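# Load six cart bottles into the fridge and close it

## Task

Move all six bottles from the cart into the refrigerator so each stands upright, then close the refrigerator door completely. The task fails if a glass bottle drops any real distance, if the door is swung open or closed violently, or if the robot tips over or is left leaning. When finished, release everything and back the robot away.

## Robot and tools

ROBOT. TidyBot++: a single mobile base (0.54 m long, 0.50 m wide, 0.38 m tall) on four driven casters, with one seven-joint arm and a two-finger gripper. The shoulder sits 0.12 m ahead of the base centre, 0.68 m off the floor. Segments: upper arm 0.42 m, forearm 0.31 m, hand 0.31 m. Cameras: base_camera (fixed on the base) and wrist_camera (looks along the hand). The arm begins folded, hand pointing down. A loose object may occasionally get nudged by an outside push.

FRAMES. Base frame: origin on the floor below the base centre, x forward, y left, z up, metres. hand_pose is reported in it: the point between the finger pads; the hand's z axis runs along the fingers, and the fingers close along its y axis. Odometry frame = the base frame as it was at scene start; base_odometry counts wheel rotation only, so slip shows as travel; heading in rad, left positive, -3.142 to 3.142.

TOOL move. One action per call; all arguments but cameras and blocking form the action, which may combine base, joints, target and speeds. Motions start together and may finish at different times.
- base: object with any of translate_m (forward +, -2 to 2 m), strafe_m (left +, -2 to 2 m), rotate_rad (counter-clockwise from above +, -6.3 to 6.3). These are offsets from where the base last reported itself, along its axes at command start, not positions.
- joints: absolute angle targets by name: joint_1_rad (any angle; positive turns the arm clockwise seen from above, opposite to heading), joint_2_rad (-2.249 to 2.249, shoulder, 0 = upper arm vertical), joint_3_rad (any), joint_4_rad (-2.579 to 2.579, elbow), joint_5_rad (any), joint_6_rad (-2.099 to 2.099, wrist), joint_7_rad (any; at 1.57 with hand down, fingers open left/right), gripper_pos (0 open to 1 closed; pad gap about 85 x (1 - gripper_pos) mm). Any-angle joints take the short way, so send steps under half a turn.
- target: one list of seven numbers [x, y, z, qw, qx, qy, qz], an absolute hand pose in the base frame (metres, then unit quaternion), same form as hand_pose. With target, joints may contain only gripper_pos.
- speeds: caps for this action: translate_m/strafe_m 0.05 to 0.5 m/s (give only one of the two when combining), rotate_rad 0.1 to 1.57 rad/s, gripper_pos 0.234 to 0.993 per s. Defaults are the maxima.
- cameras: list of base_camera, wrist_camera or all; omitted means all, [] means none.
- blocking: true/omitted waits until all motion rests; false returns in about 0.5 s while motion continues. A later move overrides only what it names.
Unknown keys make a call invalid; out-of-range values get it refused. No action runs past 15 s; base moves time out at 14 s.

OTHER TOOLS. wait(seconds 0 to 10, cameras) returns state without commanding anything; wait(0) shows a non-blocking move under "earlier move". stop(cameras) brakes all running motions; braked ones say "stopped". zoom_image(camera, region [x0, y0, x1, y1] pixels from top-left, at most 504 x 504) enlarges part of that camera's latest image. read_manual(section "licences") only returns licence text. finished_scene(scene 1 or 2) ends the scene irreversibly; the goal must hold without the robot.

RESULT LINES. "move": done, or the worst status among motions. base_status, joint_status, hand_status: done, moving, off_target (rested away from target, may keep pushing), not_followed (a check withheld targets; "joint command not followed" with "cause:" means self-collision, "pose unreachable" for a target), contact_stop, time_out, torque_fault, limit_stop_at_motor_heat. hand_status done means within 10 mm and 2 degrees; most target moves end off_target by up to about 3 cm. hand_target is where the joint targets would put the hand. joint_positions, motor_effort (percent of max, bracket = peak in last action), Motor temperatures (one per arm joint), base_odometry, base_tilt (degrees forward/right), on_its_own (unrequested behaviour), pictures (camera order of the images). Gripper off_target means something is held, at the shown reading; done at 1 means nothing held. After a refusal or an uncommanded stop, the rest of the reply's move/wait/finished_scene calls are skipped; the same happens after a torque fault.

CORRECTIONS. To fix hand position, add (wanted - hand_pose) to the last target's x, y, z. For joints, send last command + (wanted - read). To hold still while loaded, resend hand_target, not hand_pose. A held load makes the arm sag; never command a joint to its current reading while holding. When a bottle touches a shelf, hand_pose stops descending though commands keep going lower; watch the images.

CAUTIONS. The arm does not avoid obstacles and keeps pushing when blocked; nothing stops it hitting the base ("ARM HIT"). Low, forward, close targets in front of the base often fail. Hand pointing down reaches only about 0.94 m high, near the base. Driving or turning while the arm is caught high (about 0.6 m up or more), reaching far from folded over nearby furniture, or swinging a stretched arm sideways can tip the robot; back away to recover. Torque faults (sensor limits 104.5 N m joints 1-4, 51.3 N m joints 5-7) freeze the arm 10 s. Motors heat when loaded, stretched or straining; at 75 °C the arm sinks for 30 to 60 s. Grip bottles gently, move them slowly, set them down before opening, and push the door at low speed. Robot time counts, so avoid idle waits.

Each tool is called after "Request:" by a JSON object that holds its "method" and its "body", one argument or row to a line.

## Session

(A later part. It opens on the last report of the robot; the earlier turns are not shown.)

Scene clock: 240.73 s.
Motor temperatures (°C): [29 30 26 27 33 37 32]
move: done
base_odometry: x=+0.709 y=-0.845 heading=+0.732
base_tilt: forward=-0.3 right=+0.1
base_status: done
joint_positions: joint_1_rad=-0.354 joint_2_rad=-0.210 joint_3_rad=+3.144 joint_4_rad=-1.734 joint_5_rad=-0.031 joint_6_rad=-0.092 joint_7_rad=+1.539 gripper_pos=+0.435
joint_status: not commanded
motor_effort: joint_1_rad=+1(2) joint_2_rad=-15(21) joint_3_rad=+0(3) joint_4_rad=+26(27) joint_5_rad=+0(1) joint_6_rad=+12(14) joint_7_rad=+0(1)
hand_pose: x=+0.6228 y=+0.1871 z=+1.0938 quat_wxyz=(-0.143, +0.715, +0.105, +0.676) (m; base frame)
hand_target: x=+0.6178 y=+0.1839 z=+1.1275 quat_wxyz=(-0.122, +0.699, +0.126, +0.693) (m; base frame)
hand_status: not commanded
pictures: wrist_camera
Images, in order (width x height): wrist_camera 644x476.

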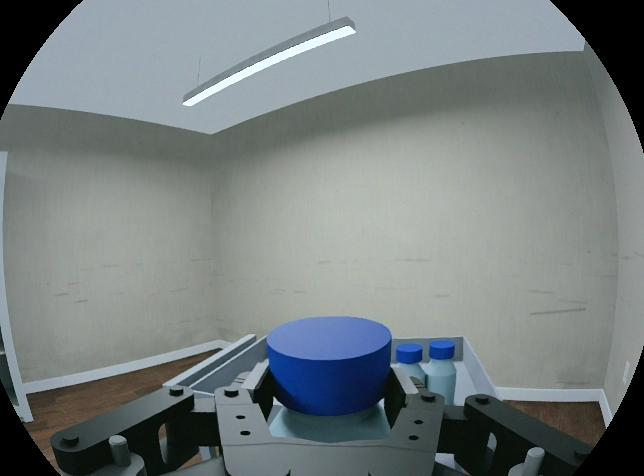

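Request:
{"method": "move", "body": {
  "base": {"translate_m": 0.493, "strafe_m": 1.178, "rotate_rad": 1.289},
  "speeds": {"rotate_rad": 0.5},
  "joints": {"joint_1_rad": -0.01, "joint_2_rad": -0.2, "joint_4_rad": -1.65, "joint_6_rad": -0.19},
  "cameras": []
}}

Request:
{"method": "move", "body": {
  "base": {"translate_m": 0.85},
  "cameras": ["wrist_camera"]
}}

Scene clock: 245.07 s.
Motor temperatures (°C): [29 30 26 27 33 37 32]
move: off_target
base_odometry: x=+0.288 y=+0.361 heading=+2.023
base_tilt: forward=-0.3 right=+0.1
base_status: done
joint_positions: joint_1_rad=-0.016 joint_2_rad=-0.187 joint_3_rad=+3.149 joint_4_rad=-1.723 joint_5_rad=-0.031 joint_6_rad=-0.149 joint_7_rad=+1.540 gripper_pos=+0.435
joint_status: joint_4_rad off_target (ended at -1.723, target -1.650); the others done
motor_effort: joint_1_rad=+1(3) joint_2_rad=-16(20) joint_3_rad=+0(4) joint_4_rad=+26(27) joint_5_rad=+0(1) joint_6_rad=+12(14) joint_7_rad=+0(1)
hand_pose: x=+0.6642 y=+0.0068 z=+1.0709 quat_wxyz=(-0.026, +0.746, -0.019, +0.665) (m; base frame)
hand_target: x=+0.6581 y=+0.0019 z=+1.1106 quat_wxyz=(+0.001, +0.731, +0.003, +0.682) (m; base frame)
hand_status: not commanded
pictures: none
No camera images: "cameras" was empty.

Scene clock: 247.97 s.
Motor temperatures (°C): [29 30 26 27 33 37 32]
move: done
base_odometry: x=-0.083 y=+1.126 heading=+2.022
base_tilt: forward=-0.3 right=+0.1
base_status: done
joint_positions: joint_1_rad=-0.016 joint_2_rad=-0.184 joint_3_rad=+3.149 joint_4_rad=-1.721 joint_5_rad=-0.031 joint_6_rad=-0.152 joint_7_rad=+1.540 gripper_pos=+0.435
joint_status: not commanded
motor_effort: joint_1_rad=+1(3) joint_2_rad=-15(20) joint_3_rad=+0(3) joint_4_rad=+26(26) joint_5_rad=+0(1) joint_6_rad=+12(13) joint_7_rad=+0(1)
hand_pose: x=+0.6654 y=+0.0068 z=+1.0692 quat_wxyz=(-0.026, +0.747, -0.019, +0.664) (m; base frame)
hand_target: x=+0.6581 y=+0.0019 z=+1.1106 quat_wxyz=(+0.001, +0.731, +0.003, +0.682) (m; base frame)
hand_status: not commanded
pictures: wrist_camera
Images, in order (width x height): wrist_camera 644x476.

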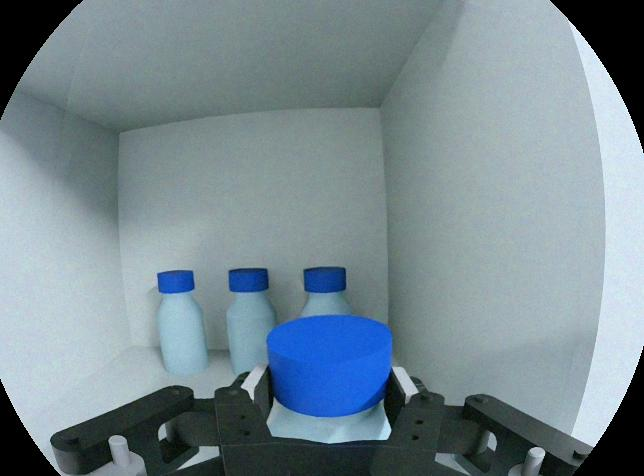

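Request:
{"method": "move", "body": {
  "base": {"translate_m": 0.19, "strafe_m": 0.01},
  "speeds": {"translate_m": 0.2},
  "target": [0.66, 0, 1.12, 0, 0.742, 0, 0.670],
  "cameras": ["wrist_camera"]
}}

Scene clock: 250.43 s.
Motor temperatures (°C): [29 30 26 27 33 37 32]
move: off_target
base_odometry: x=-0.175 y=+1.293 heading=+2.022
base_tilt: forward=-0.3 right=+0.1
base_status: done
joint_positions: joint_1_rad=-0.016 joint_2_rad=-0.173 joint_3_rad=+3.149 joint_4_rad=-1.647 joint_5_rad=-0.031 joint_6_rad=-0.242 joint_7_rad=+1.540 gripper_pos=+0.435
joint_status: not commanded
motor_effort: joint_1_rad=+1(1) joint_2_rad=-17(20) joint_3_rad=+0(2) joint_4_rad=+26(27) joint_5_rad=+0(1) joint_6_rad=+13(13) joint_7_rad=+0(1)
hand_pose: x=+0.6674 y=+0.0077 z=+1.0818 quat_wxyz=(-0.026, +0.756, -0.018, +0.654) (m; base frame)
hand_target: x=+0.6600 y=+0.0000 z=+1.1200 quat_wxyz=(+0.000, +0.742, +0.000, +0.670) (m; base frame)
hand_status: off_target (0.040 m and 4.4 deg from the pose sent, 0.051 m and 3.8 deg at the start)
pictures: wrist_camera
Images, in order (width x height): wrist_camera 644x476.

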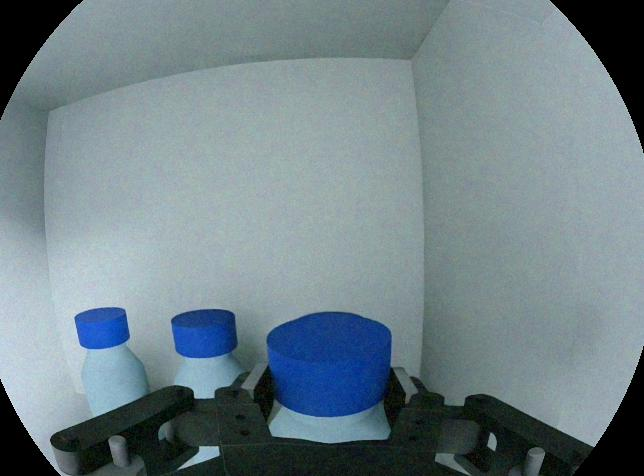

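Request:
{"method": "move", "body": {
  "target": [0.66, 0, 1.10, 0, 0.745, 0, 0.667],
  "cameras": []
}}

Request:
{"method": "move", "body": {
  "target": [0.66, 0, 1.085, 0, 0.745, 0, 0.667],
  "cameras": []
}}

Request:
{"method": "move", "body": {
  "target": [0.66, 0, 1.075, 0, 0.745, 0, 0.667],
  "cameras": ["wrist_camera"]
}}

Scene clock: 251.80 s.
Motor temperatures (°C): [29 30 26 27 33 37 32]
move: off_target
base_odometry: x=-0.175 y=+1.293 heading=+2.022
base_tilt: forward=-0.3 right=+0.1
base_status: not commanded
joint_positions: joint_1_rad=-0.016 joint_2_rad=-0.173 joint_3_rad=+3.149 joint_4_rad=-1.659 joint_5_rad=-0.031 joint_6_rad=-0.242 joint_7_rad=+1.540 gripper_pos=+0.435
joint_status: not commanded
motor_effort: joint_1_rad=+1(1) joint_2_rad=-17(18) joint_3_rad=+1(1) joint_4_rad=+26(27) joint_5_rad=+0(1) joint_6_rad=+13(13) joint_7_rad=+0(1)
hand_pose: x=+0.6671 y=+0.0077 z=+1.0741 quat_wxyz=(-0.026, +0.760, -0.018, +0.649) (m; base frame)
hand_target: x=+0.6600 y=+0.0000 z=+1.1000 quat_wxyz=(+0.000, +0.745, +0.000, +0.667) (m; base frame)
hand_status: off_target (0.028 m and 4.6 deg from the pose sent, 0.021 m and 4.2 deg at the start)
pictures: none
No camera images: "cameras" was empty.

Scene clock: 252.53 s.
Motor temperatures (°C): [29 30 26 27 33 37 32]
move: off_target
base_odometry: x=-0.175 y=+1.293 heading=+2.022
base_tilt: forward=-0.3 right=+0.1
base_status: not commanded
joint_positions: joint_1_rad=-0.016 joint_2_rad=-0.174 joint_3_rad=+3.149 joint_4_rad=-1.696 joint_5_rad=-0.031 joint_6_rad=-0.234 joint_7_rad=+1.540 gripper_pos=+0.435
joint_status: not commanded
motor_effort: joint_1_rad=+1(1) joint_2_rad=-14(18) joint_3_rad=+0(1) joint_4_rad=+23(26) joint_5_rad=+0(1) joint_6_rad=+10(13) joint_7_rad=+0(1)
hand_pose: x=+0.6660 y=+0.0076 z=+1.0545 quat_wxyz=(-0.026, +0.769, -0.019, +0.638) (m; base frame)
hand_target: x=+0.6600 y=+0.0000 z=+1.0850 quat_wxyz=(+0.000, +0.745, +0.000, +0.667) (m; base frame)
hand_status: off_target (0.032 m and 5.6 deg from the pose sent, 0.015 m and 4.6 deg at the start)
pictures: none
No camera images: "cameras" was empty.

Scene clock: 253.17 s.
Motor temperatures (°C): [29 30 26 27 33 37 32]
move: off_target
base_odometry: x=-0.175 y=+1.293 heading=+2.022
base_tilt: forward=-0.3 right=+0.1
base_status: not commanded
joint_positions: joint_1_rad=-0.016 joint_2_rad=-0.180 joint_3_rad=+3.149 joint_4_rad=-1.715 joint_5_rad=-0.031 joint_6_rad=-0.206 joint_7_rad=+1.540 gripper_pos=+0.435
joint_status: not commanded
motor_effort: joint_1_rad=+2(2) joint_2_rad=-14(16) joint_3_rad=+1(2) joint_4_rad=+22(25) joint_5_rad=+0(1) joint_6_rad=+10(12) joint_7_rad=+0(1)
hand_pose: x=+0.6647 y=+0.0073 z=+1.0539 quat_wxyz=(-0.026, +0.765, -0.019, +0.644) (m; base frame)
hand_target: x=+0.6600 y=+0.0000 z=+1.0750 quat_wxyz=(+0.000, +0.745, +0.000, +0.667) (m; base frame)
hand_status: off_target (0.023 m and 5.0 deg from the pose sent, 0.023 m and 5.6 deg at the start)
pictures: wrist_camera
Images, in order (width x height): wrist_camera 644x476.

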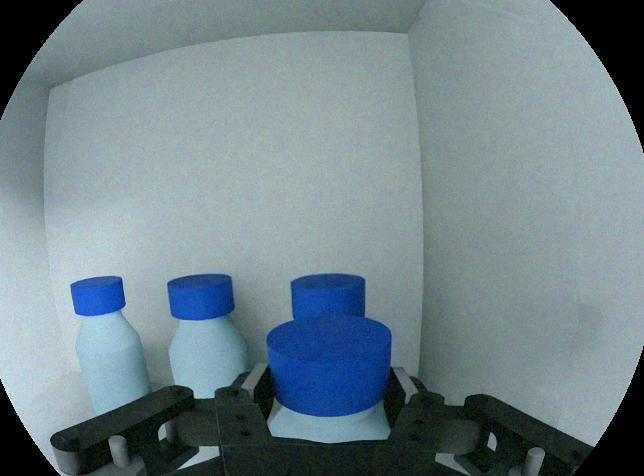

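Request:
{"method": "move", "body": {
  "target": [0.66, 0, 1.067, 0, 0.750, 0, 0.661],
  "cameras": []
}}

Request:
{"method": "move", "body": {
  "joints": {"gripper_pos": 0.2},
  "speeds": {"gripper_pos": 0.234},
  "cameras": ["wrist_camera"]
}}

Scene clock: 254.10 s.
Motor temperatures (°C): [29 30 26 27 33 37 32]
move: off_target
base_odometry: x=-0.175 y=+1.293 heading=+2.022
base_tilt: forward=-0.3 right=+0.1
base_status: not commanded
joint_positions: joint_1_rad=-0.016 joint_2_rad=-0.181 joint_3_rad=+3.149 joint_4_rad=-1.716 joint_5_rad=-0.031 joint_6_rad=-0.206 joint_7_rad=+1.540 gripper_pos=+0.435
joint_status: not commanded
motor_effort: joint_1_rad=+2(2) joint_2_rad=-14(15) joint_3_rad=+1(2) joint_4_rad=+22(23) joint_5_rad=+1(1) joint_6_rad=+9(10) joint_7_rad=+0(1)
hand_pose: x=+0.6644 y=+0.0073 z=+1.0539 quat_wxyz=(-0.026, +0.765, -0.019, +0.644) (m; base frame)
hand_target: x=+0.6600 y=+0.0000 z=+1.0670 quat_wxyz=(+0.000, +0.750, +0.000, +0.661) (m; base frame)
hand_status: off_target (0.016 m and 4.5 deg from the pose sent, 0.016 m and 4.5 deg at the start)
pictures: none
No camera images: "cameras" was empty.

Scene clock: 255.67 s.
Motor temperatures (°C): [29 30 26 27 33 37 32]
move: done
base_odometry: x=-0.175 y=+1.293 heading=+2.022
base_tilt: forward=-0.3 right=+0.1
base_status: not commanded
joint_positions: joint_1_rad=-0.016 joint_2_rad=-0.186 joint_3_rad=+3.149 joint_4_rad=-1.716 joint_5_rad=-0.031 joint_6_rad=-0.206 joint_7_rad=+1.540 gripper_pos=+0.200
joint_status: all done
motor_effort: joint_1_rad=+1(2) joint_2_rad=-12(14) joint_3_rad=+0(2) joint_4_rad=+21(22) joint_5_rad=+0(1) joint_6_rad=+8(9) joint_7_rad=+0(1)
hand_pose: x=+0.6623 y=+0.0073 z=+1.0569 quat_wxyz=(-0.026, +0.763, -0.019, +0.646) (m; base frame)
hand_target: x=+0.6600 y=+0.0000 z=+1.0670 quat_wxyz=(+0.000, +0.750, +0.000, +0.661) (m; base frame)
hand_status: not commanded
pictures: wrist_camera
Images, in order (width x height): wrist_camera 644x476.

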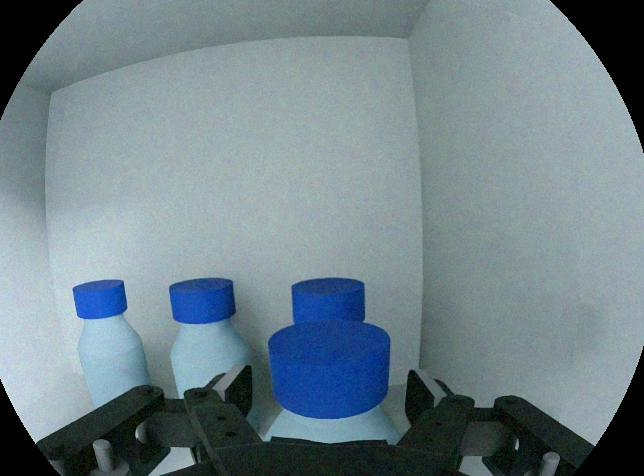

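Request:
{"method": "move", "body": {
  "base": {"translate_m": -1.05},
  "cameras": ["wrist_camera"]
}}

Request:
{"method": "move", "body": {
  "base": {"translate_m": -0.845, "strafe_m": -0.1, "rotate_rad": -1.288},
  "speeds": {"rotate_rad": 0.7},
  "joints": {"joint_1_rad": 0.17, "joint_2_rad": -0.1, "joint_3_rad": 3.15, "joint_4_rad": -2.11, "joint_5_rad": -0.006, "joint_6_rad": 0.28, "joint_7_rad": 1.583, "gripper_pos": 0.15},
  "cameras": ["wrist_camera"]
}}

Scene clock: 259.93 s.
Motor temperatures (°C): [29 30 26 27 33 37 32]
move: done
base_odometry: x=+0.282 y=+0.348 heading=+2.022
base_tilt: forward=-0.3 right=+0.1
base_status: done
joint_positions: joint_1_rad=-0.015 joint_2_rad=-0.202 joint_3_rad=+3.149 joint_4_rad=-1.716 joint_5_rad=-0.031 joint_6_rad=-0.206 joint_7_rad=+1.540 gripper_pos=+0.200
joint_status: not commanded
motor_effort: joint_1_rad=+1(2) joint_2_rad=-12(17) joint_3_rad=+1(3) joint_4_rad=+21(22) joint_5_rad=+0(1) joint_6_rad=+8(9) joint_7_rad=+0(1)
hand_pose: x=+0.6564 y=+0.0068 z=+1.0654 quat_wxyz=(-0.026, +0.758, -0.019, +0.652) (m; base frame)
hand_target: x=+0.6600 y=+0.0000 z=+1.0670 quat_wxyz=(+0.000, +0.750, +0.000, +0.661) (m; base frame)
hand_status: not commanded
pictures: wrist_camera
Images, in order (width x height): wrist_camera 644x476.

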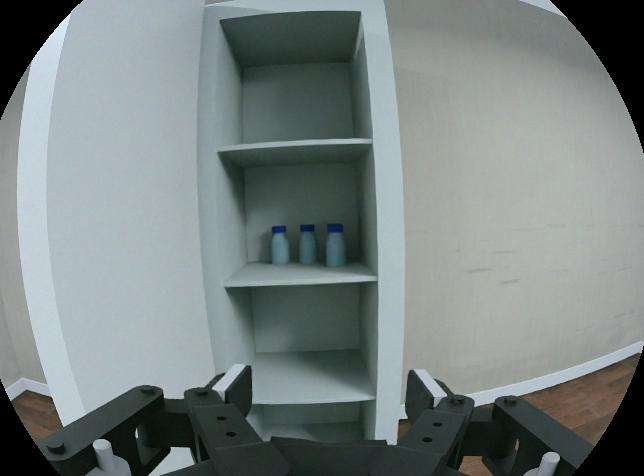

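Scene clock: 262.83 s.
Motor temperatures (°C): [29 30 26 27 33 37 32]
move: done
base_odometry: x=+0.741 y=-0.370 heading=+0.734
base_tilt: forward=-0.3 right=+0.1
base_status: done
joint_positions: joint_1_rad=+0.170 joint_2_rad=-0.119 joint_3_rad=+3.150 joint_4_rad=-2.091 joint_5_rad=-0.031 joint_6_rad=+0.231 joint_7_rad=+1.540 gripper_pos=+0.152
joint_status: all done
motor_effort: joint_1_rad=+1(4) joint_2_rad=-13(17) joint_3_rad=+0(4) joint_4_rad=+19(22) joint_5_rad=+0(1) joint_6_rad=+8(10) joint_7_rad=+1(2)
hand_pose: x=+0.6565 y=-0.0976 z=+0.9241 quat_wxyz=(+0.040, +0.759, -0.094, +0.643) (m; base frame)
hand_target: x=+0.6604 y=-0.0970 z=+0.9175 quat_wxyz=(+0.060, +0.758, -0.066, +0.646) (m; base frame)
hand_status: not commanded
pictures: wrist_camera
Images, in order (width x height): wrist_camera 644x476.

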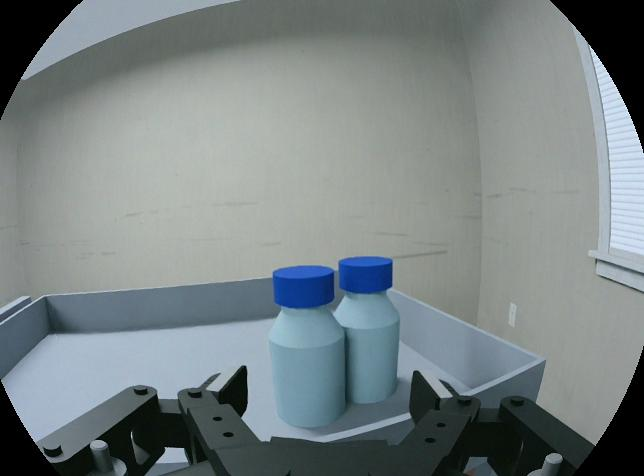

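Request:
{"method": "move", "body": {
  "base": {"strafe_m": 0.322},
  "joints": {"joint_1_rad": 0.73},
  "cameras": ["wrist_camera"]
}}

Request:
{"method": "move", "body": {
  "base": {"translate_m": 0.20},
  "speeds": {"translate_m": 0.3}
}}

Scene clock: 266.40 s.
Motor temperatures (°C): [29 30 26 27 33 37 32]
move: done
base_odometry: x=+0.525 y=-0.130 heading=+0.733
base_tilt: forward=-0.3 right=+0.1
base_status: done
joint_positions: joint_1_rad=+0.715 joint_2_rad=-0.118 joint_3_rad=+3.150 joint_4_rad=-2.092 joint_5_rad=-0.031 joint_6_rad=+0.233 joint_7_rad=+1.540 gripper_pos=+0.152
joint_status: all done
motor_effort: joint_1_rad=+1(3) joint_2_rad=-14(15) joint_3_rad=+0(3) joint_4_rad=+20(20) joint_5_rad=+0(1) joint_6_rad=+8(9) joint_7_rad=+0(1)
hand_pose: x=+0.5280 y=-0.3625 z=+0.9236 quat_wxyz=(+0.212, +0.706, -0.295, +0.609) (m; base frame)
hand_target: x=+0.5262 y=-0.3697 z=+0.9175 quat_wxyz=(+0.236, +0.710, -0.273, +0.604) (m; base frame)
hand_status: not commanded
pictures: wrist_camera
Images, in order (width x height): wrist_camera 644x476.

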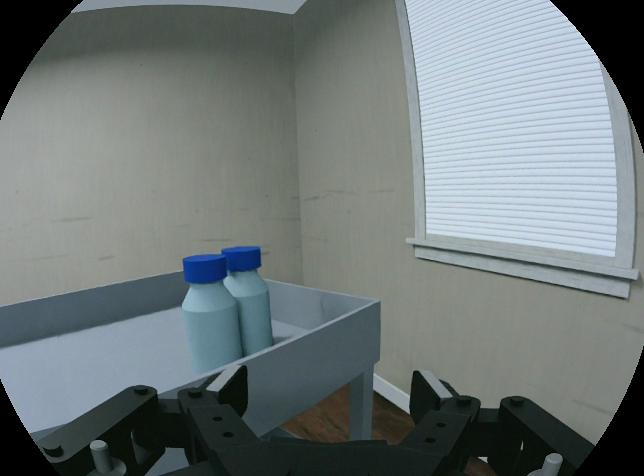

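Scene clock: 267.87 s.
Motor temperatures (°C): [29 30 26 27 33 37 32]
move: done
base_odometry: x=+0.673 y=+0.004 heading=+0.734
base_tilt: forward=-0.3 right=+0.1
base_status: done
joint_positions: joint_1_rad=+0.721 joint_2_rad=-0.114 joint_3_rad=+3.150 joint_4_rad=-2.093 joint_5_rad=-0.031 joint_6_rad=+0.234 joint_7_rad=+1.540 gripper_pos=+0.152
joint_status: not commanded
motor_effort: joint_1_rad=+0(2) joint_2_rad=-14(15) joint_3_rad=+0(2) joint_4_rad=+20(20) joint_5_rad=+0(1) joint_6_rad=+8(9) joint_7_rad=+0(1)
hand_pose: x=+0.5265 y=-0.3657 z=+0.9211 quat_wxyz=(+0.213, +0.706, -0.297, +0.607) (m; base frame)
hand_target: x=+0.5262 y=-0.3697 z=+0.9175 quat_wxyz=(+0.236, +0.710, -0.273, +0.604) (m; base frame)
hand_status: not commanded
pictures: base_camera, wrist_camera
Images, in order (width x height): base_camera 644x364, wrist_camera 644x476.

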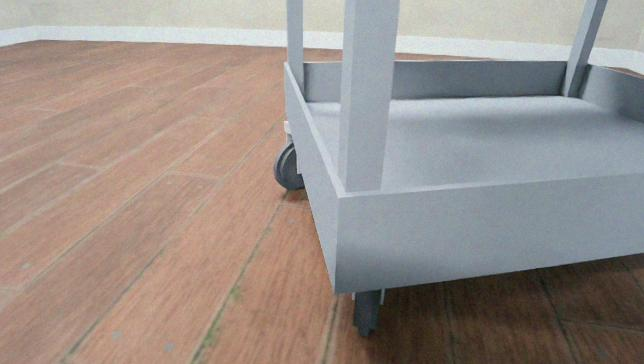

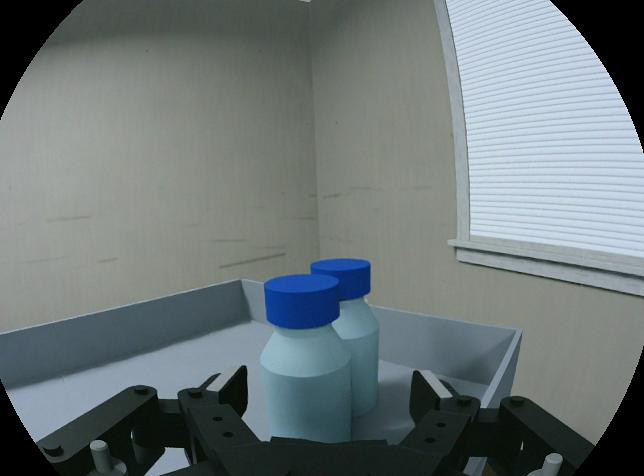

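Request:
{"method": "move", "body": {
  "base": {"translate_m": 0.029, "strafe_m": 0.004},
  "cameras": ["wrist_camera"]
}}

Scene clock: 269.57 s.
Motor temperatures (°C): [29 30 26 27 33 37 32]
move: done
base_odometry: x=+0.693 y=+0.026 heading=+0.733
base_tilt: forward=-0.3 right=+0.1
base_status: done
joint_positions: joint_1_rad=+0.724 joint_2_rad=-0.107 joint_3_rad=+3.149 joint_4_rad=-2.094 joint_5_rad=-0.031 joint_6_rad=+0.235 joint_7_rad=+1.540 gripper_pos=+0.152
joint_status: not commanded
motor_effort: joint_1_rad=+1(3) joint_2_rad=-13(17) joint_3_rad=+1(2) joint_4_rad=+19(20) joint_5_rad=+0(1) joint_6_rad=+8(9) joint_7_rad=+0(1)
hand_pose: x=+0.5266 y=-0.3676 z=+0.9175 quat_wxyz=(+0.213, +0.707, -0.299, +0.604) (m; base frame)
hand_target: x=+0.5262 y=-0.3697 z=+0.9175 quat_wxyz=(+0.236, +0.710, -0.273, +0.604) (m; base frame)
hand_status: not commanded
pictures: wrist_camera
Images, in order (width x height): wrist_camera 644x476.

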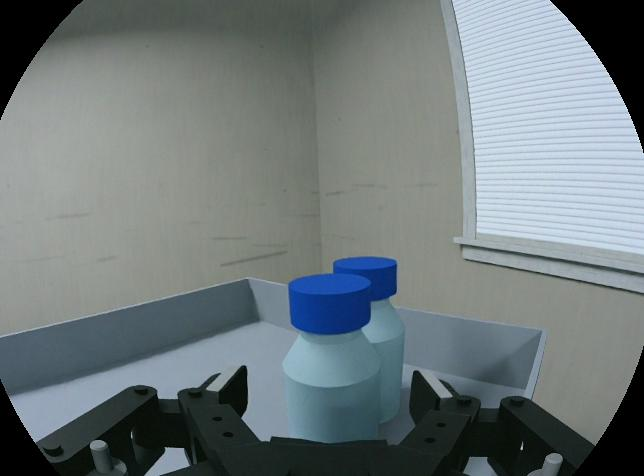

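Request:
{"method": "move", "body": {
  "base": {"translate_m": 0.056, "strafe_m": -0.047},
  "speeds": {"translate_m": 0.15},
  "cameras": ["wrist_camera"]
}}

Scene clock: 271.07 s.
Motor temperatures (°C): [29 30 26 27 33 37 32]
move: done
base_odometry: x=+0.766 y=+0.029 heading=+0.734
base_tilt: forward=-0.3 right=+0.1
base_status: done
joint_positions: joint_1_rad=+0.724 joint_2_rad=-0.108 joint_3_rad=+3.149 joint_4_rad=-2.094 joint_5_rad=-0.031 joint_6_rad=+0.236 joint_7_rad=+1.540 gripper_pos=+0.152
joint_status: not commanded
motor_effort: joint_1_rad=+0(1) joint_2_rad=-13(16) joint_3_rad=+0(1) joint_4_rad=+20(20) joint_5_rad=+0(1) joint_6_rad=+7(9) joint_7_rad=+0(1)
hand_pose: x=+0.5263 y=-0.3675 z=+0.9177 quat_wxyz=(+0.213, +0.707, -0.299, +0.604) (m; base frame)
hand_target: x=+0.5262 y=-0.3697 z=+0.9175 quat_wxyz=(+0.236, +0.710, -0.273, +0.604) (m; base frame)
hand_status: not commanded
pictures: wrist_camera
Images, in order (width x height): wrist_camera 644x476.

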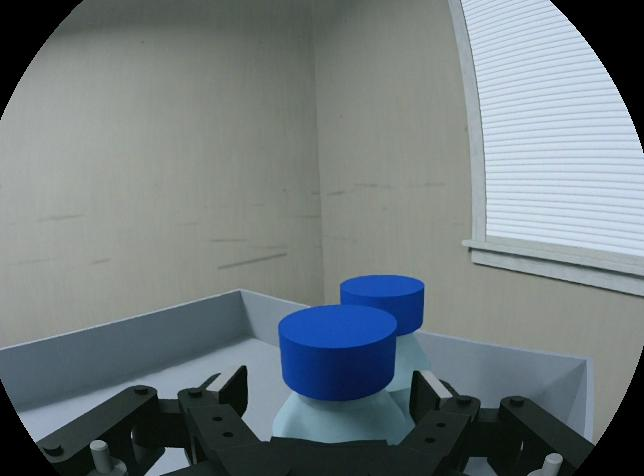

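Request:
{"method": "move", "body": {
  "base": {"translate_m": 0.0035, "strafe_m": -0.0085},
  "speeds": {"translate_m": 0.1},
  "cameras": ["wrist_camera"]
}}

Scene clock: 271.97 s.
Motor temperatures (°C): [29 30 26 27 33 37 32]
move: done
base_odometry: x=+0.774 y=+0.025 heading=+0.734
base_tilt: forward=-0.3 right=+0.1
base_status: done
joint_positions: joint_1_rad=+0.725 joint_2_rad=-0.106 joint_3_rad=+3.149 joint_4_rad=-2.094 joint_5_rad=-0.031 joint_6_rad=+0.236 joint_7_rad=+1.540 gripper_pos=+0.152
joint_status: not commanded
motor_effort: joint_1_rad=+1(3) joint_2_rad=-13(16) joint_3_rad=+0(2) joint_4_rad=+19(20) joint_5_rad=+0(1) joint_6_rad=+8(8) joint_7_rad=+0(1)
hand_pose: x=+0.5266 y=-0.3679 z=+0.9166 quat_wxyz=(+0.213, +0.708, -0.299, +0.604) (m; base frame)
hand_target: x=+0.5262 y=-0.3697 z=+0.9175 quat_wxyz=(+0.236, +0.710, -0.273, +0.604) (m; base frame)
hand_status: not commanded
pictures: wrist_camera
Images, in order (width x height): wrist_camera 644x476.

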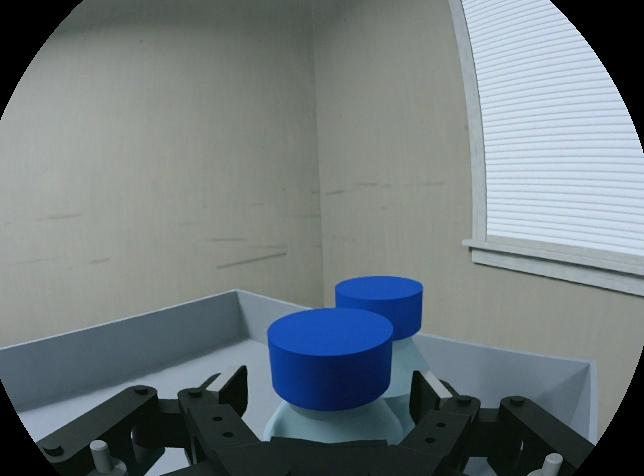

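Request:
{"method": "move", "body": {
  "joints": {"gripper_pos": 0.49},
  "speeds": {"gripper_pos": 0.234},
  "cameras": []
}}

Request:
{"method": "move", "body": {
  "joints": {"joint_2_rad": -0.22, "joint_4_rad": -1.67, "joint_6_rad": -0.17},
  "cameras": ["wrist_camera"]
}}

Request:
{"method": "move", "body": {
  "base": {"translate_m": -0.4},
  "cameras": []
}}

Scene clock: 274.53 s.
Motor temperatures (°C): [29 30 26 27 33 37 32]
move: off_target
base_odometry: x=+0.774 y=+0.025 heading=+0.734
base_tilt: forward=-0.3 right=+0.1
base_status: not commanded
joint_positions: joint_1_rad=+0.725 joint_2_rad=-0.106 joint_3_rad=+3.149 joint_4_rad=-2.094 joint_5_rad=-0.031 joint_6_rad=+0.237 joint_7_rad=+1.540 gripper_pos=+0.445
joint_status: gripper_pos off_target (ended at +0.445, target +0.490)
motor_effort: joint_1_rad=+1(1) joint_2_rad=-11(15) joint_3_rad=+1(1) joint_4_rad=+19(20) joint_5_rad=+0(1) joint_6_rad=+7(9) joint_7_rad=+0(1)
hand_pose: x=+0.5264 y=-0.3682 z=+0.9169 quat_wxyz=(+0.213, +0.707, -0.299, +0.604) (m; base frame)
hand_target: x=+0.5262 y=-0.3697 z=+0.9175 quat_wxyz=(+0.236, +0.710, -0.273, +0.604) (m; base frame)
hand_status: not commanded
pictures: none
No camera images: "cameras" was empty.

Scene clock: 276.43 s.
Motor temperatures (°C): [29 30 26 27 33 37 32]
move: off_target
base_odometry: x=+0.774 y=+0.025 heading=+0.734
base_tilt: forward=-0.3 right=+0.1
base_status: not commanded
joint_positions: joint_1_rad=+0.725 joint_2_rad=-0.199 joint_3_rad=+3.149 joint_4_rad=-1.733 joint_5_rad=-0.031 joint_6_rad=-0.125 joint_7_rad=+1.540 gripper_pos=+0.445
joint_status: joint_4_rad off_target (ended at -1.733, target -1.670); the others done
motor_effort: joint_1_rad=+1(2) joint_2_rad=-16(20) joint_3_rad=+0(1) joint_4_rad=+26(28) joint_5_rad=+0(1) joint_6_rad=+12(14) joint_7_rad=+1(1)
hand_pose: x=+0.5227 y=-0.3606 z=+1.0787 quat_wxyz=(+0.220, +0.680, -0.285, +0.638) (m; base frame)
hand_target: x=+0.5125 y=-0.3569 z=+1.1150 quat_wxyz=(+0.250, +0.676, -0.259, +0.643) (m; base frame)
hand_status: not commanded
pictures: wrist_camera
Images, in order (width x height): wrist_camera 644x476.

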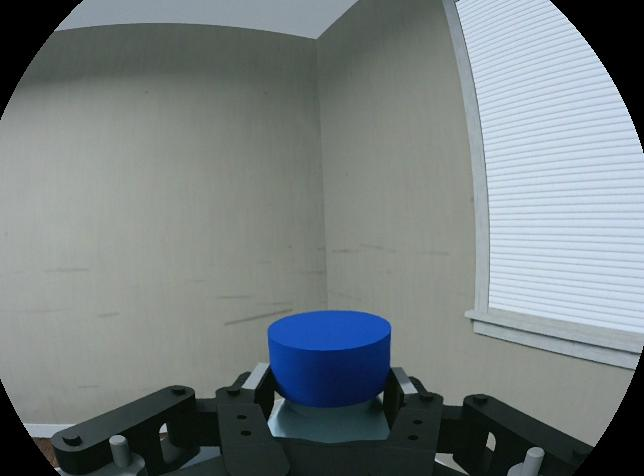

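Scene clock: 278.37 s.
Motor temperatures (°C): [29 30 26 27 33 37 32]
move: done
base_odometry: x=+0.477 y=-0.243 heading=+0.735
base_tilt: forward=-0.3 right=+0.1
base_status: done
joint_positions: joint_1_rad=+0.729 joint_2_rad=-0.208 joint_3_rad=+3.150 joint_4_rad=-1.732 joint_5_rad=-0.031 joint_6_rad=-0.129 joint_7_rad=+1.540 gripper_pos=+0.445
joint_status: not commanded
motor_effort: joint_1_rad=+0(3) joint_2_rad=-16(19) joint_3_rad=+1(3) joint_4_rad=+26(26) joint_5_rad=+0(1) joint_6_rad=+12(13) joint_7_rad=+0(1)
hand_pose: x=+0.5180 y=-0.3599 z=+1.0824 quat_wxyz=(+0.222, +0.678, -0.286, +0.640) (m; base frame)
hand_target: x=+0.5125 y=-0.3569 z=+1.1150 quat_wxyz=(+0.250, +0.676, -0.259, +0.643) (m; base frame)
hand_status: not commanded
pictures: none
No camera images: "cameras" was empty.

Request:
{"method": "move", "body": {
  "base": {"translate_m": 0.263, "strafe_m": 0.575, "rotate_rad": 1.287},
  "speeds": {"rotate_rad": 0.6},
  "target": [0.655, 0.265, 1.12, -0.034, 0.745, -0.008, 0.665],
  "cameras": ["wrist_camera"]
}}

Scene clock: 282.03 s.
Motor temperatures (°C): [29 30 26 27 33 37 32]
move: off_target
base_odometry: x=+0.287 y=+0.360 heading=+2.022
base_tilt: forward=-0.3 right=+0.1
base_status: done
joint_positions: joint_1_rad=+1.321 joint_2_rad=-0.533 joint_3_rad=+1.889 joint_4_rad=-1.360 joint_5_rad=-0.359 joint_6_rad=-0.459 joint_7_rad=+1.404 gripper_pos=+0.445
joint_status: not commanded
motor_effort: joint_1_rad=+1(4) joint_2_rad=+15(19) joint_3_rad=+12(14) joint_4_rad=+21(26) joint_5_rad=+1(2) joint_6_rad=+12(13) joint_7_rad=+1(1)
hand_pose: x=+0.6605 y=+0.2411 z=+1.1091 quat_wxyz=(+0.000, +0.745, +0.002, +0.667) (m; base frame)
hand_target: x=+0.6550 y=+0.2650 z=+1.1200 quat_wxyz=(-0.034, +0.746, -0.008, +0.666) (m; base frame)
hand_status: off_target (0.027 m and 4.1 deg from the pose sent, 0.641 m and 44.4 deg at the start)
pictures: wrist_camera
Images, in order (width x height): wrist_camera 644x476.

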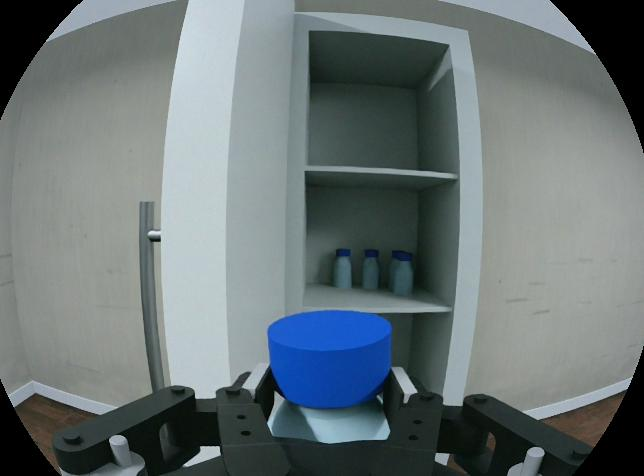

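Request:
{"method": "move", "body": {
  "base": {"translate_m": 0.85, "strafe_m": -0.008},
  "cameras": ["wrist_camera"]
}}

Scene clock: 285.27 s.
Motor temperatures (°C): [29 30 26 27 33 37 32]
move: done
base_odometry: x=-0.077 y=+1.129 heading=+2.023
base_tilt: forward=-0.3 right=+0.1
base_status: done
joint_positions: joint_1_rad=+1.324 joint_2_rad=-0.533 joint_3_rad=+1.889 joint_4_rad=-1.359 joint_5_rad=-0.360 joint_6_rad=-0.465 joint_7_rad=+1.404 gripper_pos=+0.445
joint_status: not commanded
motor_effort: joint_1_rad=+1(4) joint_2_rad=+15(17) joint_3_rad=+11(13) joint_4_rad=+21(23) joint_5_rad=+2(2) joint_6_rad=+13(13) joint_7_rad=+0(1)
hand_pose: x=+0.6611 y=+0.2392 z=+1.1080 quat_wxyz=(+0.001, +0.747, +0.001, +0.665) (m; base frame)
hand_target: x=+0.6550 y=+0.2650 z=+1.1200 quat_wxyz=(-0.034, +0.746, -0.008, +0.666) (m; base frame)
hand_status: not commanded
pictures: wrist_camera
Images, in order (width x height): wrist_camera 644x476.

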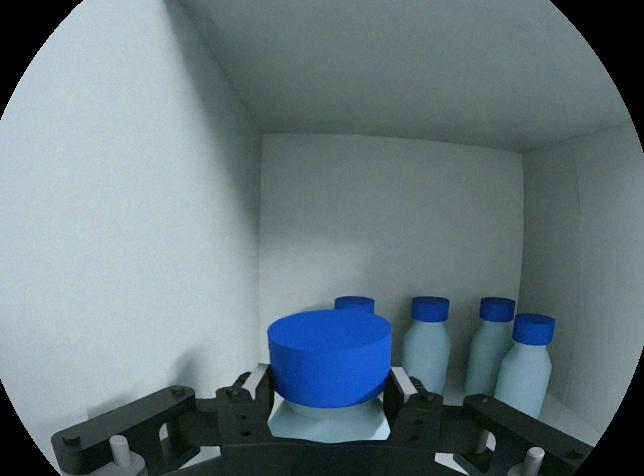

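Request:
{"method": "move", "body": {
  "base": {"translate_m": 0.19, "strafe_m": -0.012},
  "speeds": {"translate_m": 0.2},
  "cameras": ["wrist_camera"]
}}

Scene clock: 287.37 s.
Motor temperatures (°C): [29 30 26 27 33 37 32]
move: done
base_odometry: x=-0.149 y=+1.305 heading=+2.024
base_tilt: forward=-0.3 right=+0.1
base_status: done
joint_positions: joint_1_rad=+1.326 joint_2_rad=-0.533 joint_3_rad=+1.889 joint_4_rad=-1.359 joint_5_rad=-0.360 joint_6_rad=-0.465 joint_7_rad=+1.404 gripper_pos=+0.445
joint_status: not commanded
motor_effort: joint_1_rad=+1(4) joint_2_rad=+16(18) joint_3_rad=+12(13) joint_4_rad=+21(22) joint_5_rad=+1(2) joint_6_rad=+12(13) joint_7_rad=+0(1)
hand_pose: x=+0.6614 y=+0.2387 z=+1.1078 quat_wxyz=(+0.001, +0.747, +0.000, +0.665) (m; base frame)
hand_target: x=+0.6550 y=+0.2650 z=+1.1200 quat_wxyz=(-0.034, +0.746, -0.008, +0.666) (m; base frame)
hand_status: not commanded
pictures: wrist_camera
Images, in order (width x height): wrist_camera 644x476.

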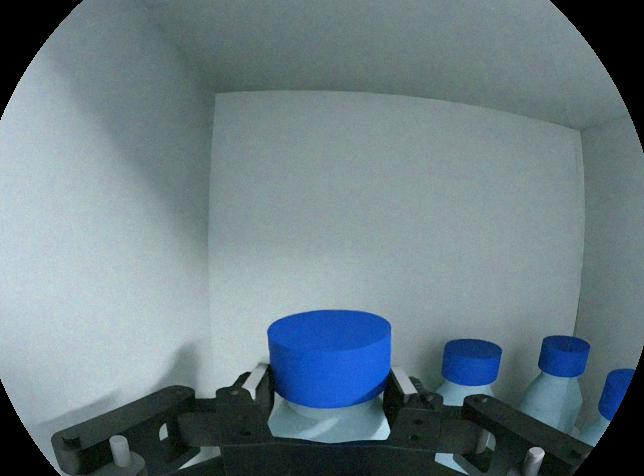

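Request:
{"method": "move", "body": {
  "target": [0.655, 0.265, 1.085, -0.034, 0.757, -0.008, 0.653],
  "cameras": []
}}

Request:
{"method": "move", "body": {
  "target": [0.655, 0.265, 1.073, -0.034, 0.757, -0.008, 0.653],
  "cameras": []
}}

Request:
{"method": "move", "body": {
  "target": [0.655, 0.265, 1.065, -0.034, 0.757, -0.008, 0.653],
  "cameras": ["wrist_camera"]
}}

Scene clock: 288.90 s.
Motor temperatures (°C): [29 30 26 27 33 37 32]
move: off_target
base_odometry: x=-0.149 y=+1.305 heading=+2.024
base_tilt: forward=-0.3 right=+0.0
base_status: not commanded
joint_positions: joint_1_rad=+1.310 joint_2_rad=-0.533 joint_3_rad=+1.883 joint_4_rad=-1.402 joint_5_rad=-0.360 joint_6_rad=-0.465 joint_7_rad=+1.399 gripper_pos=+0.445
joint_status: not commanded
motor_effort: joint_1_rad=+1(1) joint_2_rad=+14(16) joint_3_rad=+12(12) joint_4_rad=+21(22) joint_5_rad=+1(2) joint_6_rad=+12(13) joint_7_rad=+0(1)
hand_pose: x=+0.6602 y=+0.2376 z=+1.0834 quat_wxyz=(-0.001, +0.760, -0.003, +0.650) (m; base frame)
hand_target: x=+0.6550 y=+0.2650 z=+1.0850 quat_wxyz=(-0.034, +0.757, -0.008, +0.653) (m; base frame)
hand_status: off_target (0.028 m and 3.8 deg from the pose sent, 0.035 m and 4.5 deg at the start)
pictures: none
No camera images: "cameras" was empty.

Scene clock: 289.63 s.
Motor temperatures (°C): [29 30 26 27 33 37 32]
move: off_target
base_odometry: x=-0.149 y=+1.305 heading=+2.024
base_tilt: forward=-0.3 right=+0.1
base_status: not commanded
joint_positions: joint_1_rad=+1.297 joint_2_rad=-0.533 joint_3_rad=+1.879 joint_4_rad=-1.439 joint_5_rad=-0.360 joint_6_rad=-0.463 joint_7_rad=+1.393 gripper_pos=+0.445
joint_status: not commanded
motor_effort: joint_1_rad=+1(1) joint_2_rad=+15(16) joint_3_rad=+12(12) joint_4_rad=+21(23) joint_5_rad=+0(2) joint_6_rad=+12(13) joint_7_rad=+0(1)
hand_pose: x=+0.6588 y=+0.2355 z=+1.0636 quat_wxyz=(-0.004, +0.770, -0.007, +0.638) (m; base frame)
hand_target: x=+0.6550 y=+0.2650 z=+1.0730 quat_wxyz=(-0.034, +0.757, -0.008, +0.653) (m; base frame)
hand_status: off_target (0.031 m and 4.2 deg from the pose sent, 0.030 m and 3.8 deg at the start)
pictures: none
No camera images: "cameras" was empty.

Scene clock: 290.27 s.
Motor temperatures (°C): [29 30 26 27 33 37 32]
move: off_target
base_odometry: x=-0.149 y=+1.305 heading=+2.024
base_tilt: forward=-0.3 right=+0.1
base_status: not commanded
joint_positions: joint_1_rad=+1.290 joint_2_rad=-0.534 joint_3_rad=+1.876 joint_4_rad=-1.463 joint_5_rad=-0.360 joint_6_rad=-0.455 joint_7_rad=+1.389 gripper_pos=+0.445
joint_status: not commanded
motor_effort: joint_1_rad=+1(1) joint_2_rad=+14(15) joint_3_rad=+12(12) joint_4_rad=+22(23) joint_5_rad=+1(1) joint_6_rad=+11(13) joint_7_rad=+0(1)
hand_pose: x=+0.6582 y=+0.2339 z=+1.0520 quat_wxyz=(-0.005, +0.775, -0.009, +0.632) (m; base frame)
hand_target: x=+0.6550 y=+0.2650 z=+1.0650 quat_wxyz=(-0.034, +0.757, -0.008, +0.653) (m; base frame)
hand_status: off_target (0.034 m and 4.6 deg from the pose sent, 0.030 m and 4.2 deg at the start)
pictures: wrist_camera
Images, in order (width x height): wrist_camera 644x476.

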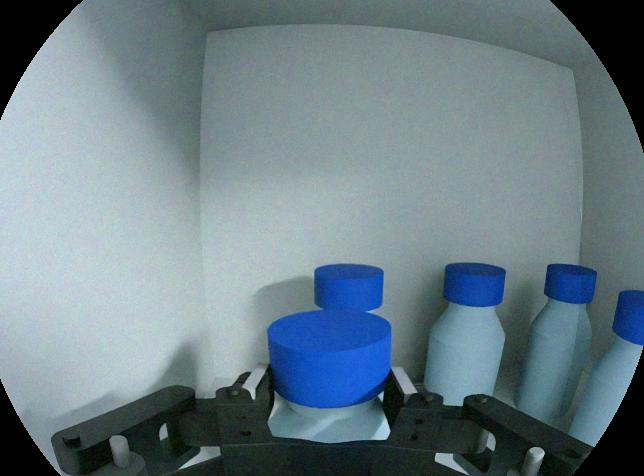

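Request:
{"method": "move", "body": {
  "target": [0.655, 0.265, 1.062, -0.034, 0.747, -0.008, 0.664],
  "cameras": []
}}

Request:
{"method": "move", "body": {
  "target": [0.655, 0.265, 1.056, -0.034, 0.747, -0.008, 0.664],
  "cameras": ["wrist_camera"]
}}

Scene clock: 291.27 s.
Motor temperatures (°C): [29 30 26 27 33 37 32]
move: off_target
base_odometry: x=-0.149 y=+1.305 heading=+2.024
base_tilt: forward=-0.3 right=+0.1
base_status: not commanded
joint_positions: joint_1_rad=+1.279 joint_2_rad=-0.540 joint_3_rad=+1.876 joint_4_rad=-1.499 joint_5_rad=-0.360 joint_6_rad=-0.398 joint_7_rad=+1.374 gripper_pos=+0.445
joint_status: not commanded
motor_effort: joint_1_rad=+0(1) joint_2_rad=+14(15) joint_3_rad=+11(12) joint_4_rad=+21(22) joint_5_rad=+1(1) joint_6_rad=+11(12) joint_7_rad=+0(1)
hand_pose: x=+0.6590 y=+0.2348 z=+1.0502 quat_wxyz=(-0.010, +0.766, -0.013, +0.643) (m; base frame)
hand_target: x=+0.6550 y=+0.2650 z=+1.0620 quat_wxyz=(-0.034, +0.747, -0.008, +0.664) (m; base frame)
hand_status: off_target (0.033 m and 4.3 deg from the pose sent, 0.033 m and 5.9 deg at the start)
pictures: none
No camera images: "cameras" was empty.

Scene clock: 291.83 s.
Motor temperatures (°C): [29 30 26 27 33 37 32]
move: off_target
base_odometry: x=-0.149 y=+1.305 heading=+2.024
base_tilt: forward=-0.3 right=+0.1
base_status: not commanded
joint_positions: joint_1_rad=+1.275 joint_2_rad=-0.542 joint_3_rad=+1.876 joint_4_rad=-1.511 joint_5_rad=-0.360 joint_6_rad=-0.377 joint_7_rad=+1.372 gripper_pos=+0.445
joint_status: not commanded
motor_effort: joint_1_rad=+1(1) joint_2_rad=+14(15) joint_3_rad=+11(11) joint_4_rad=+20(21) joint_5_rad=+0(2) joint_6_rad=+10(11) joint_7_rad=+0(1)
hand_pose: x=+0.6593 y=+0.2347 z=+1.0500 quat_wxyz=(-0.011, +0.763, -0.013, +0.647) (m; base frame)
hand_target: x=+0.6550 y=+0.2650 z=+1.0560 quat_wxyz=(-0.034, +0.747, -0.008, +0.664) (m; base frame)
hand_status: off_target (0.031 m and 3.8 deg from the pose sent, 0.031 m and 4.3 deg at the start)
pictures: wrist_camera
Images, in order (width x height): wrist_camera 644x476.

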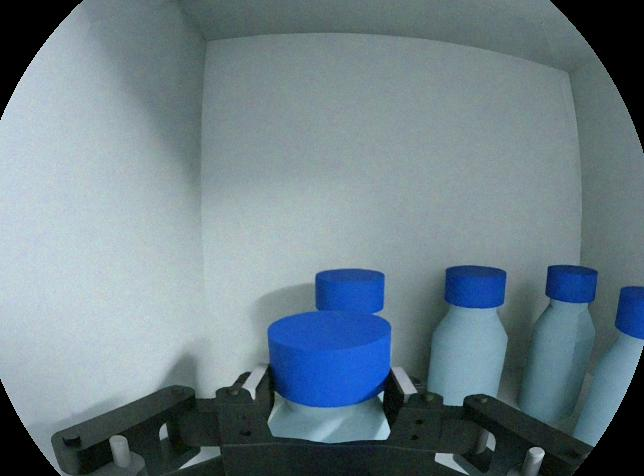

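Touching. Release and back out.

Request:
{"method": "move", "body": {
  "joints": {"gripper_pos": 0.2},
  "speeds": {"gripper_pos": 0.234},
  "cameras": ["wrist_camera"]
}}

Request:
{"method": "move", "body": {
  "base": {"translate_m": -1.07},
  "cameras": ["wrist_camera"]
}}

Scene clock: 293.80 s.
Motor temperatures (°C): [29 30 26 27 33 37 32]
move: done
base_odometry: x=-0.149 y=+1.305 heading=+2.024
base_tilt: forward=-0.3 right=+0.1
base_status: not commanded
joint_positions: joint_1_rad=+1.273 joint_2_rad=-0.542 joint_3_rad=+1.876 joint_4_rad=-1.511 joint_5_rad=-0.360 joint_6_rad=-0.363 joint_7_rad=+1.372 gripper_pos=+0.200
joint_status: all done
motor_effort: joint_1_rad=+0(1) joint_2_rad=+14(14) joint_3_rad=+10(11) joint_4_rad=+18(21) joint_5_rad=+0(1) joint_6_rad=+8(11) joint_7_rad=+0(1)
hand_pose: x=+0.6594 y=+0.2366 z=+1.0538 quat_wxyz=(-0.012, +0.758, -0.011, +0.652) (m; base frame)
hand_target: x=+0.6550 y=+0.2650 z=+1.0560 quat_wxyz=(-0.034, +0.747, -0.008, +0.664) (m; base frame)
hand_status: not commanded
pictures: wrist_camera
Images, in order (width x height): wrist_camera 644x476.

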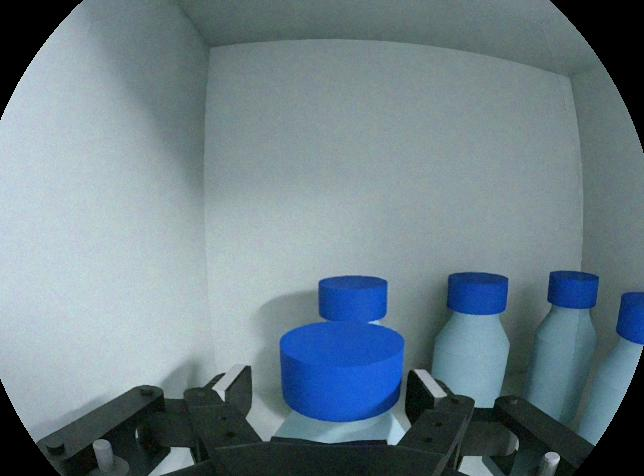

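Scene clock: 297.17 s.
Motor temperatures (°C): [29 30 26 27 33 37 32]
move: done
base_odometry: x=+0.319 y=+0.343 heading=+2.024
base_tilt: forward=-0.3 right=+0.1
base_status: done
joint_positions: joint_1_rad=+1.265 joint_2_rad=-0.547 joint_3_rad=+1.876 joint_4_rad=-1.511 joint_5_rad=-0.360 joint_6_rad=-0.361 joint_7_rad=+1.372 gripper_pos=+0.200
joint_status: not commanded
motor_effort: joint_1_rad=+1(3) joint_2_rad=+15(16) joint_3_rad=+10(12) joint_4_rad=+18(19) joint_5_rad=+0(1) joint_6_rad=+8(9) joint_7_rad=+0(1)
hand_pose: x=+0.6570 y=+0.2432 z=+1.0539 quat_wxyz=(-0.014, +0.757, -0.006, +0.653) (m; base frame)
hand_target: x=+0.6550 y=+0.2650 z=+1.0560 quat_wxyz=(-0.034, +0.747, -0.008, +0.664) (m; base frame)
hand_status: not commanded
pictures: wrist_camera
Images, in order (width x height): wrist_camera 644x476.

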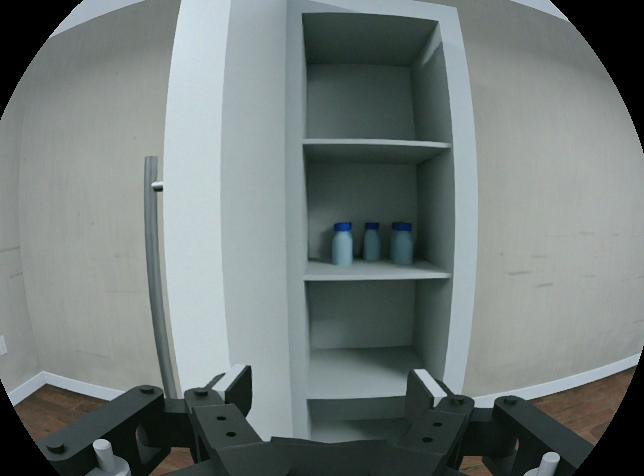

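Request:
{"method": "move", "body": {
  "base": {"translate_m": -0.964, "strafe_m": -0.159, "rotate_rad": -1.29},
  "speeds": {"rotate_rad": 0.7},
  "joints": {"joint_1_rad": 0.0, "joint_2_rad": -0.1, "joint_3_rad": 3.15, "joint_4_rad": -2.11, "joint_5_rad": -0.006, "joint_6_rad": 0.28, "joint_7_rad": 1.583, "gripper_pos": 0.15},
  "cameras": ["wrist_camera"]
}}

Scene clock: 301.27 s.
Motor temperatures (°C): [29 30 26 27 33 37 32]
move: done
base_odometry: x=+0.884 y=-0.454 heading=+0.733
base_tilt: forward=-0.3 right=+0.1
base_status: done
joint_positions: joint_1_rad=+0.012 joint_2_rad=-0.123 joint_3_rad=+3.141 joint_4_rad=-2.090 joint_5_rad=-0.049 joint_6_rad=+0.231 joint_7_rad=+1.537 gripper_pos=+0.152
joint_status: all done
motor_effort: joint_1_rad=+1(2) joint_2_rad=-13(17) joint_3_rad=+0(14) joint_4_rad=+19(22) joint_5_rad=-1(1) joint_6_rad=+7(9) joint_7_rad=-1(2)
hand_pose: x=+0.6644 y=-0.0082 z=+0.9269 quat_wxyz=(-0.018, +0.762, -0.039, +0.646) (m; base frame)
hand_target: x=+0.6690 y=-0.0040 z=+0.9175 quat_wxyz=(+0.005, +0.761, -0.002, +0.649) (m; base frame)
hand_status: not commanded
pictures: wrist_camera
Images, in order (width x height): wrist_camera 644x476.

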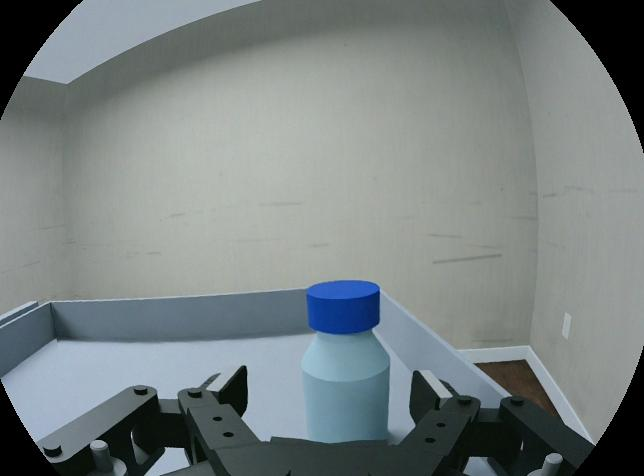

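Request:
{"method": "move", "body": {
  "base": {"translate_m": 0.09, "strafe_m": -0.007},
  "speeds": {"translate_m": 0.15},
  "joints": {"joint_4_rad": -2.12},
  "cameras": ["wrist_camera"]
}}

Scene clock: 302.83 s.
Motor temperatures (°C): [29 30 26 27 33 37 32]
move: done
base_odometry: x=+0.956 y=-0.399 heading=+0.733
base_tilt: forward=-0.3 right=+0.1
base_status: done
joint_positions: joint_1_rad=+0.011 joint_2_rad=-0.112 joint_3_rad=+3.141 joint_4_rad=-2.104 joint_5_rad=-0.049 joint_6_rad=+0.234 joint_7_rad=+1.538 gripper_pos=+0.152
joint_status: all done
motor_effort: joint_1_rad=+1(2) joint_2_rad=-13(16) joint_3_rad=+0(1) joint_4_rad=+19(21) joint_5_rad=+0(1) joint_6_rad=+8(9) joint_7_rad=+0(0)
hand_pose: x=+0.6647 y=-0.0079 z=+0.9130 quat_wxyz=(-0.018, +0.769, -0.039, +0.637) (m; base frame)
hand_target: x=+0.6671 y=-0.0040 z=+0.9115 quat_wxyz=(+0.005, +0.764, -0.002, +0.645) (m; base frame)
hand_status: not commanded
pictures: wrist_camera
Images, in order (width x height): wrist_camera 644x476.

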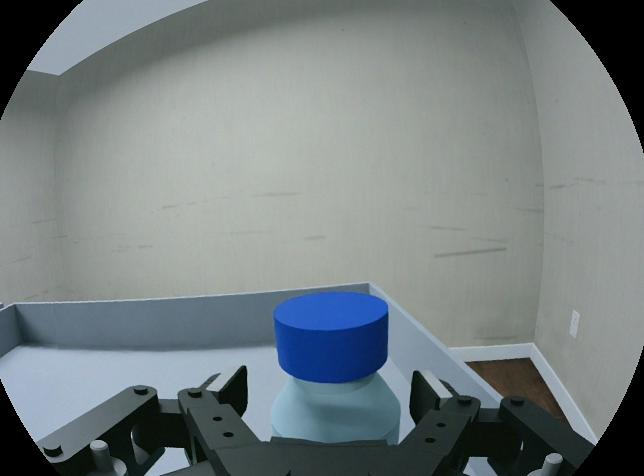

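Request:
{"method": "move", "body": {
  "base": {"translate_m": 0.0095, "strafe_m": -0.002},
  "speeds": {"translate_m": 0.1},
  "joints": {"joint_4_rad": -2.10, "joint_6_rad": 0.29},
  "cameras": ["wrist_camera"]
}}

Scene clock: 303.77 s.
Motor temperatures (°C): [29 30 26 27 33 37 32]
move: done
base_odometry: x=+0.965 y=-0.394 heading=+0.733
base_tilt: forward=-0.3 right=+0.1
base_status: done
joint_positions: joint_1_rad=+0.010 joint_2_rad=-0.107 joint_3_rad=+3.141 joint_4_rad=-2.104 joint_5_rad=-0.048 joint_6_rad=+0.244 joint_7_rad=+1.538 gripper_pos=+0.152
joint_status: all done
motor_effort: joint_1_rad=+0(3) joint_2_rad=-14(16) joint_3_rad=+0(2) joint_4_rad=+19(21) joint_5_rad=+0(1) joint_6_rad=+8(8) joint_7_rad=+0(1)
hand_pose: x=+0.6662 y=-0.0077 z=+0.9139 quat_wxyz=(-0.018, +0.767, -0.038, +0.640) (m; base frame)
hand_target: x=+0.6712 y=-0.0040 z=+0.9265 quat_wxyz=(+0.005, +0.755, -0.002, +0.656) (m; base frame)
hand_status: not commanded
pictures: wrist_camera
Images, in order (width x height): wrist_camera 644x476.

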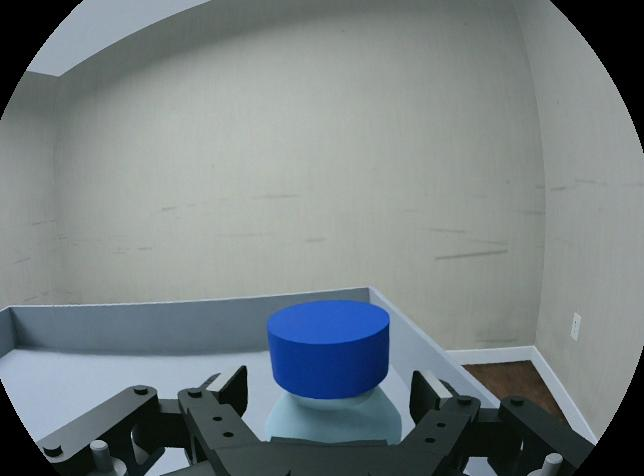

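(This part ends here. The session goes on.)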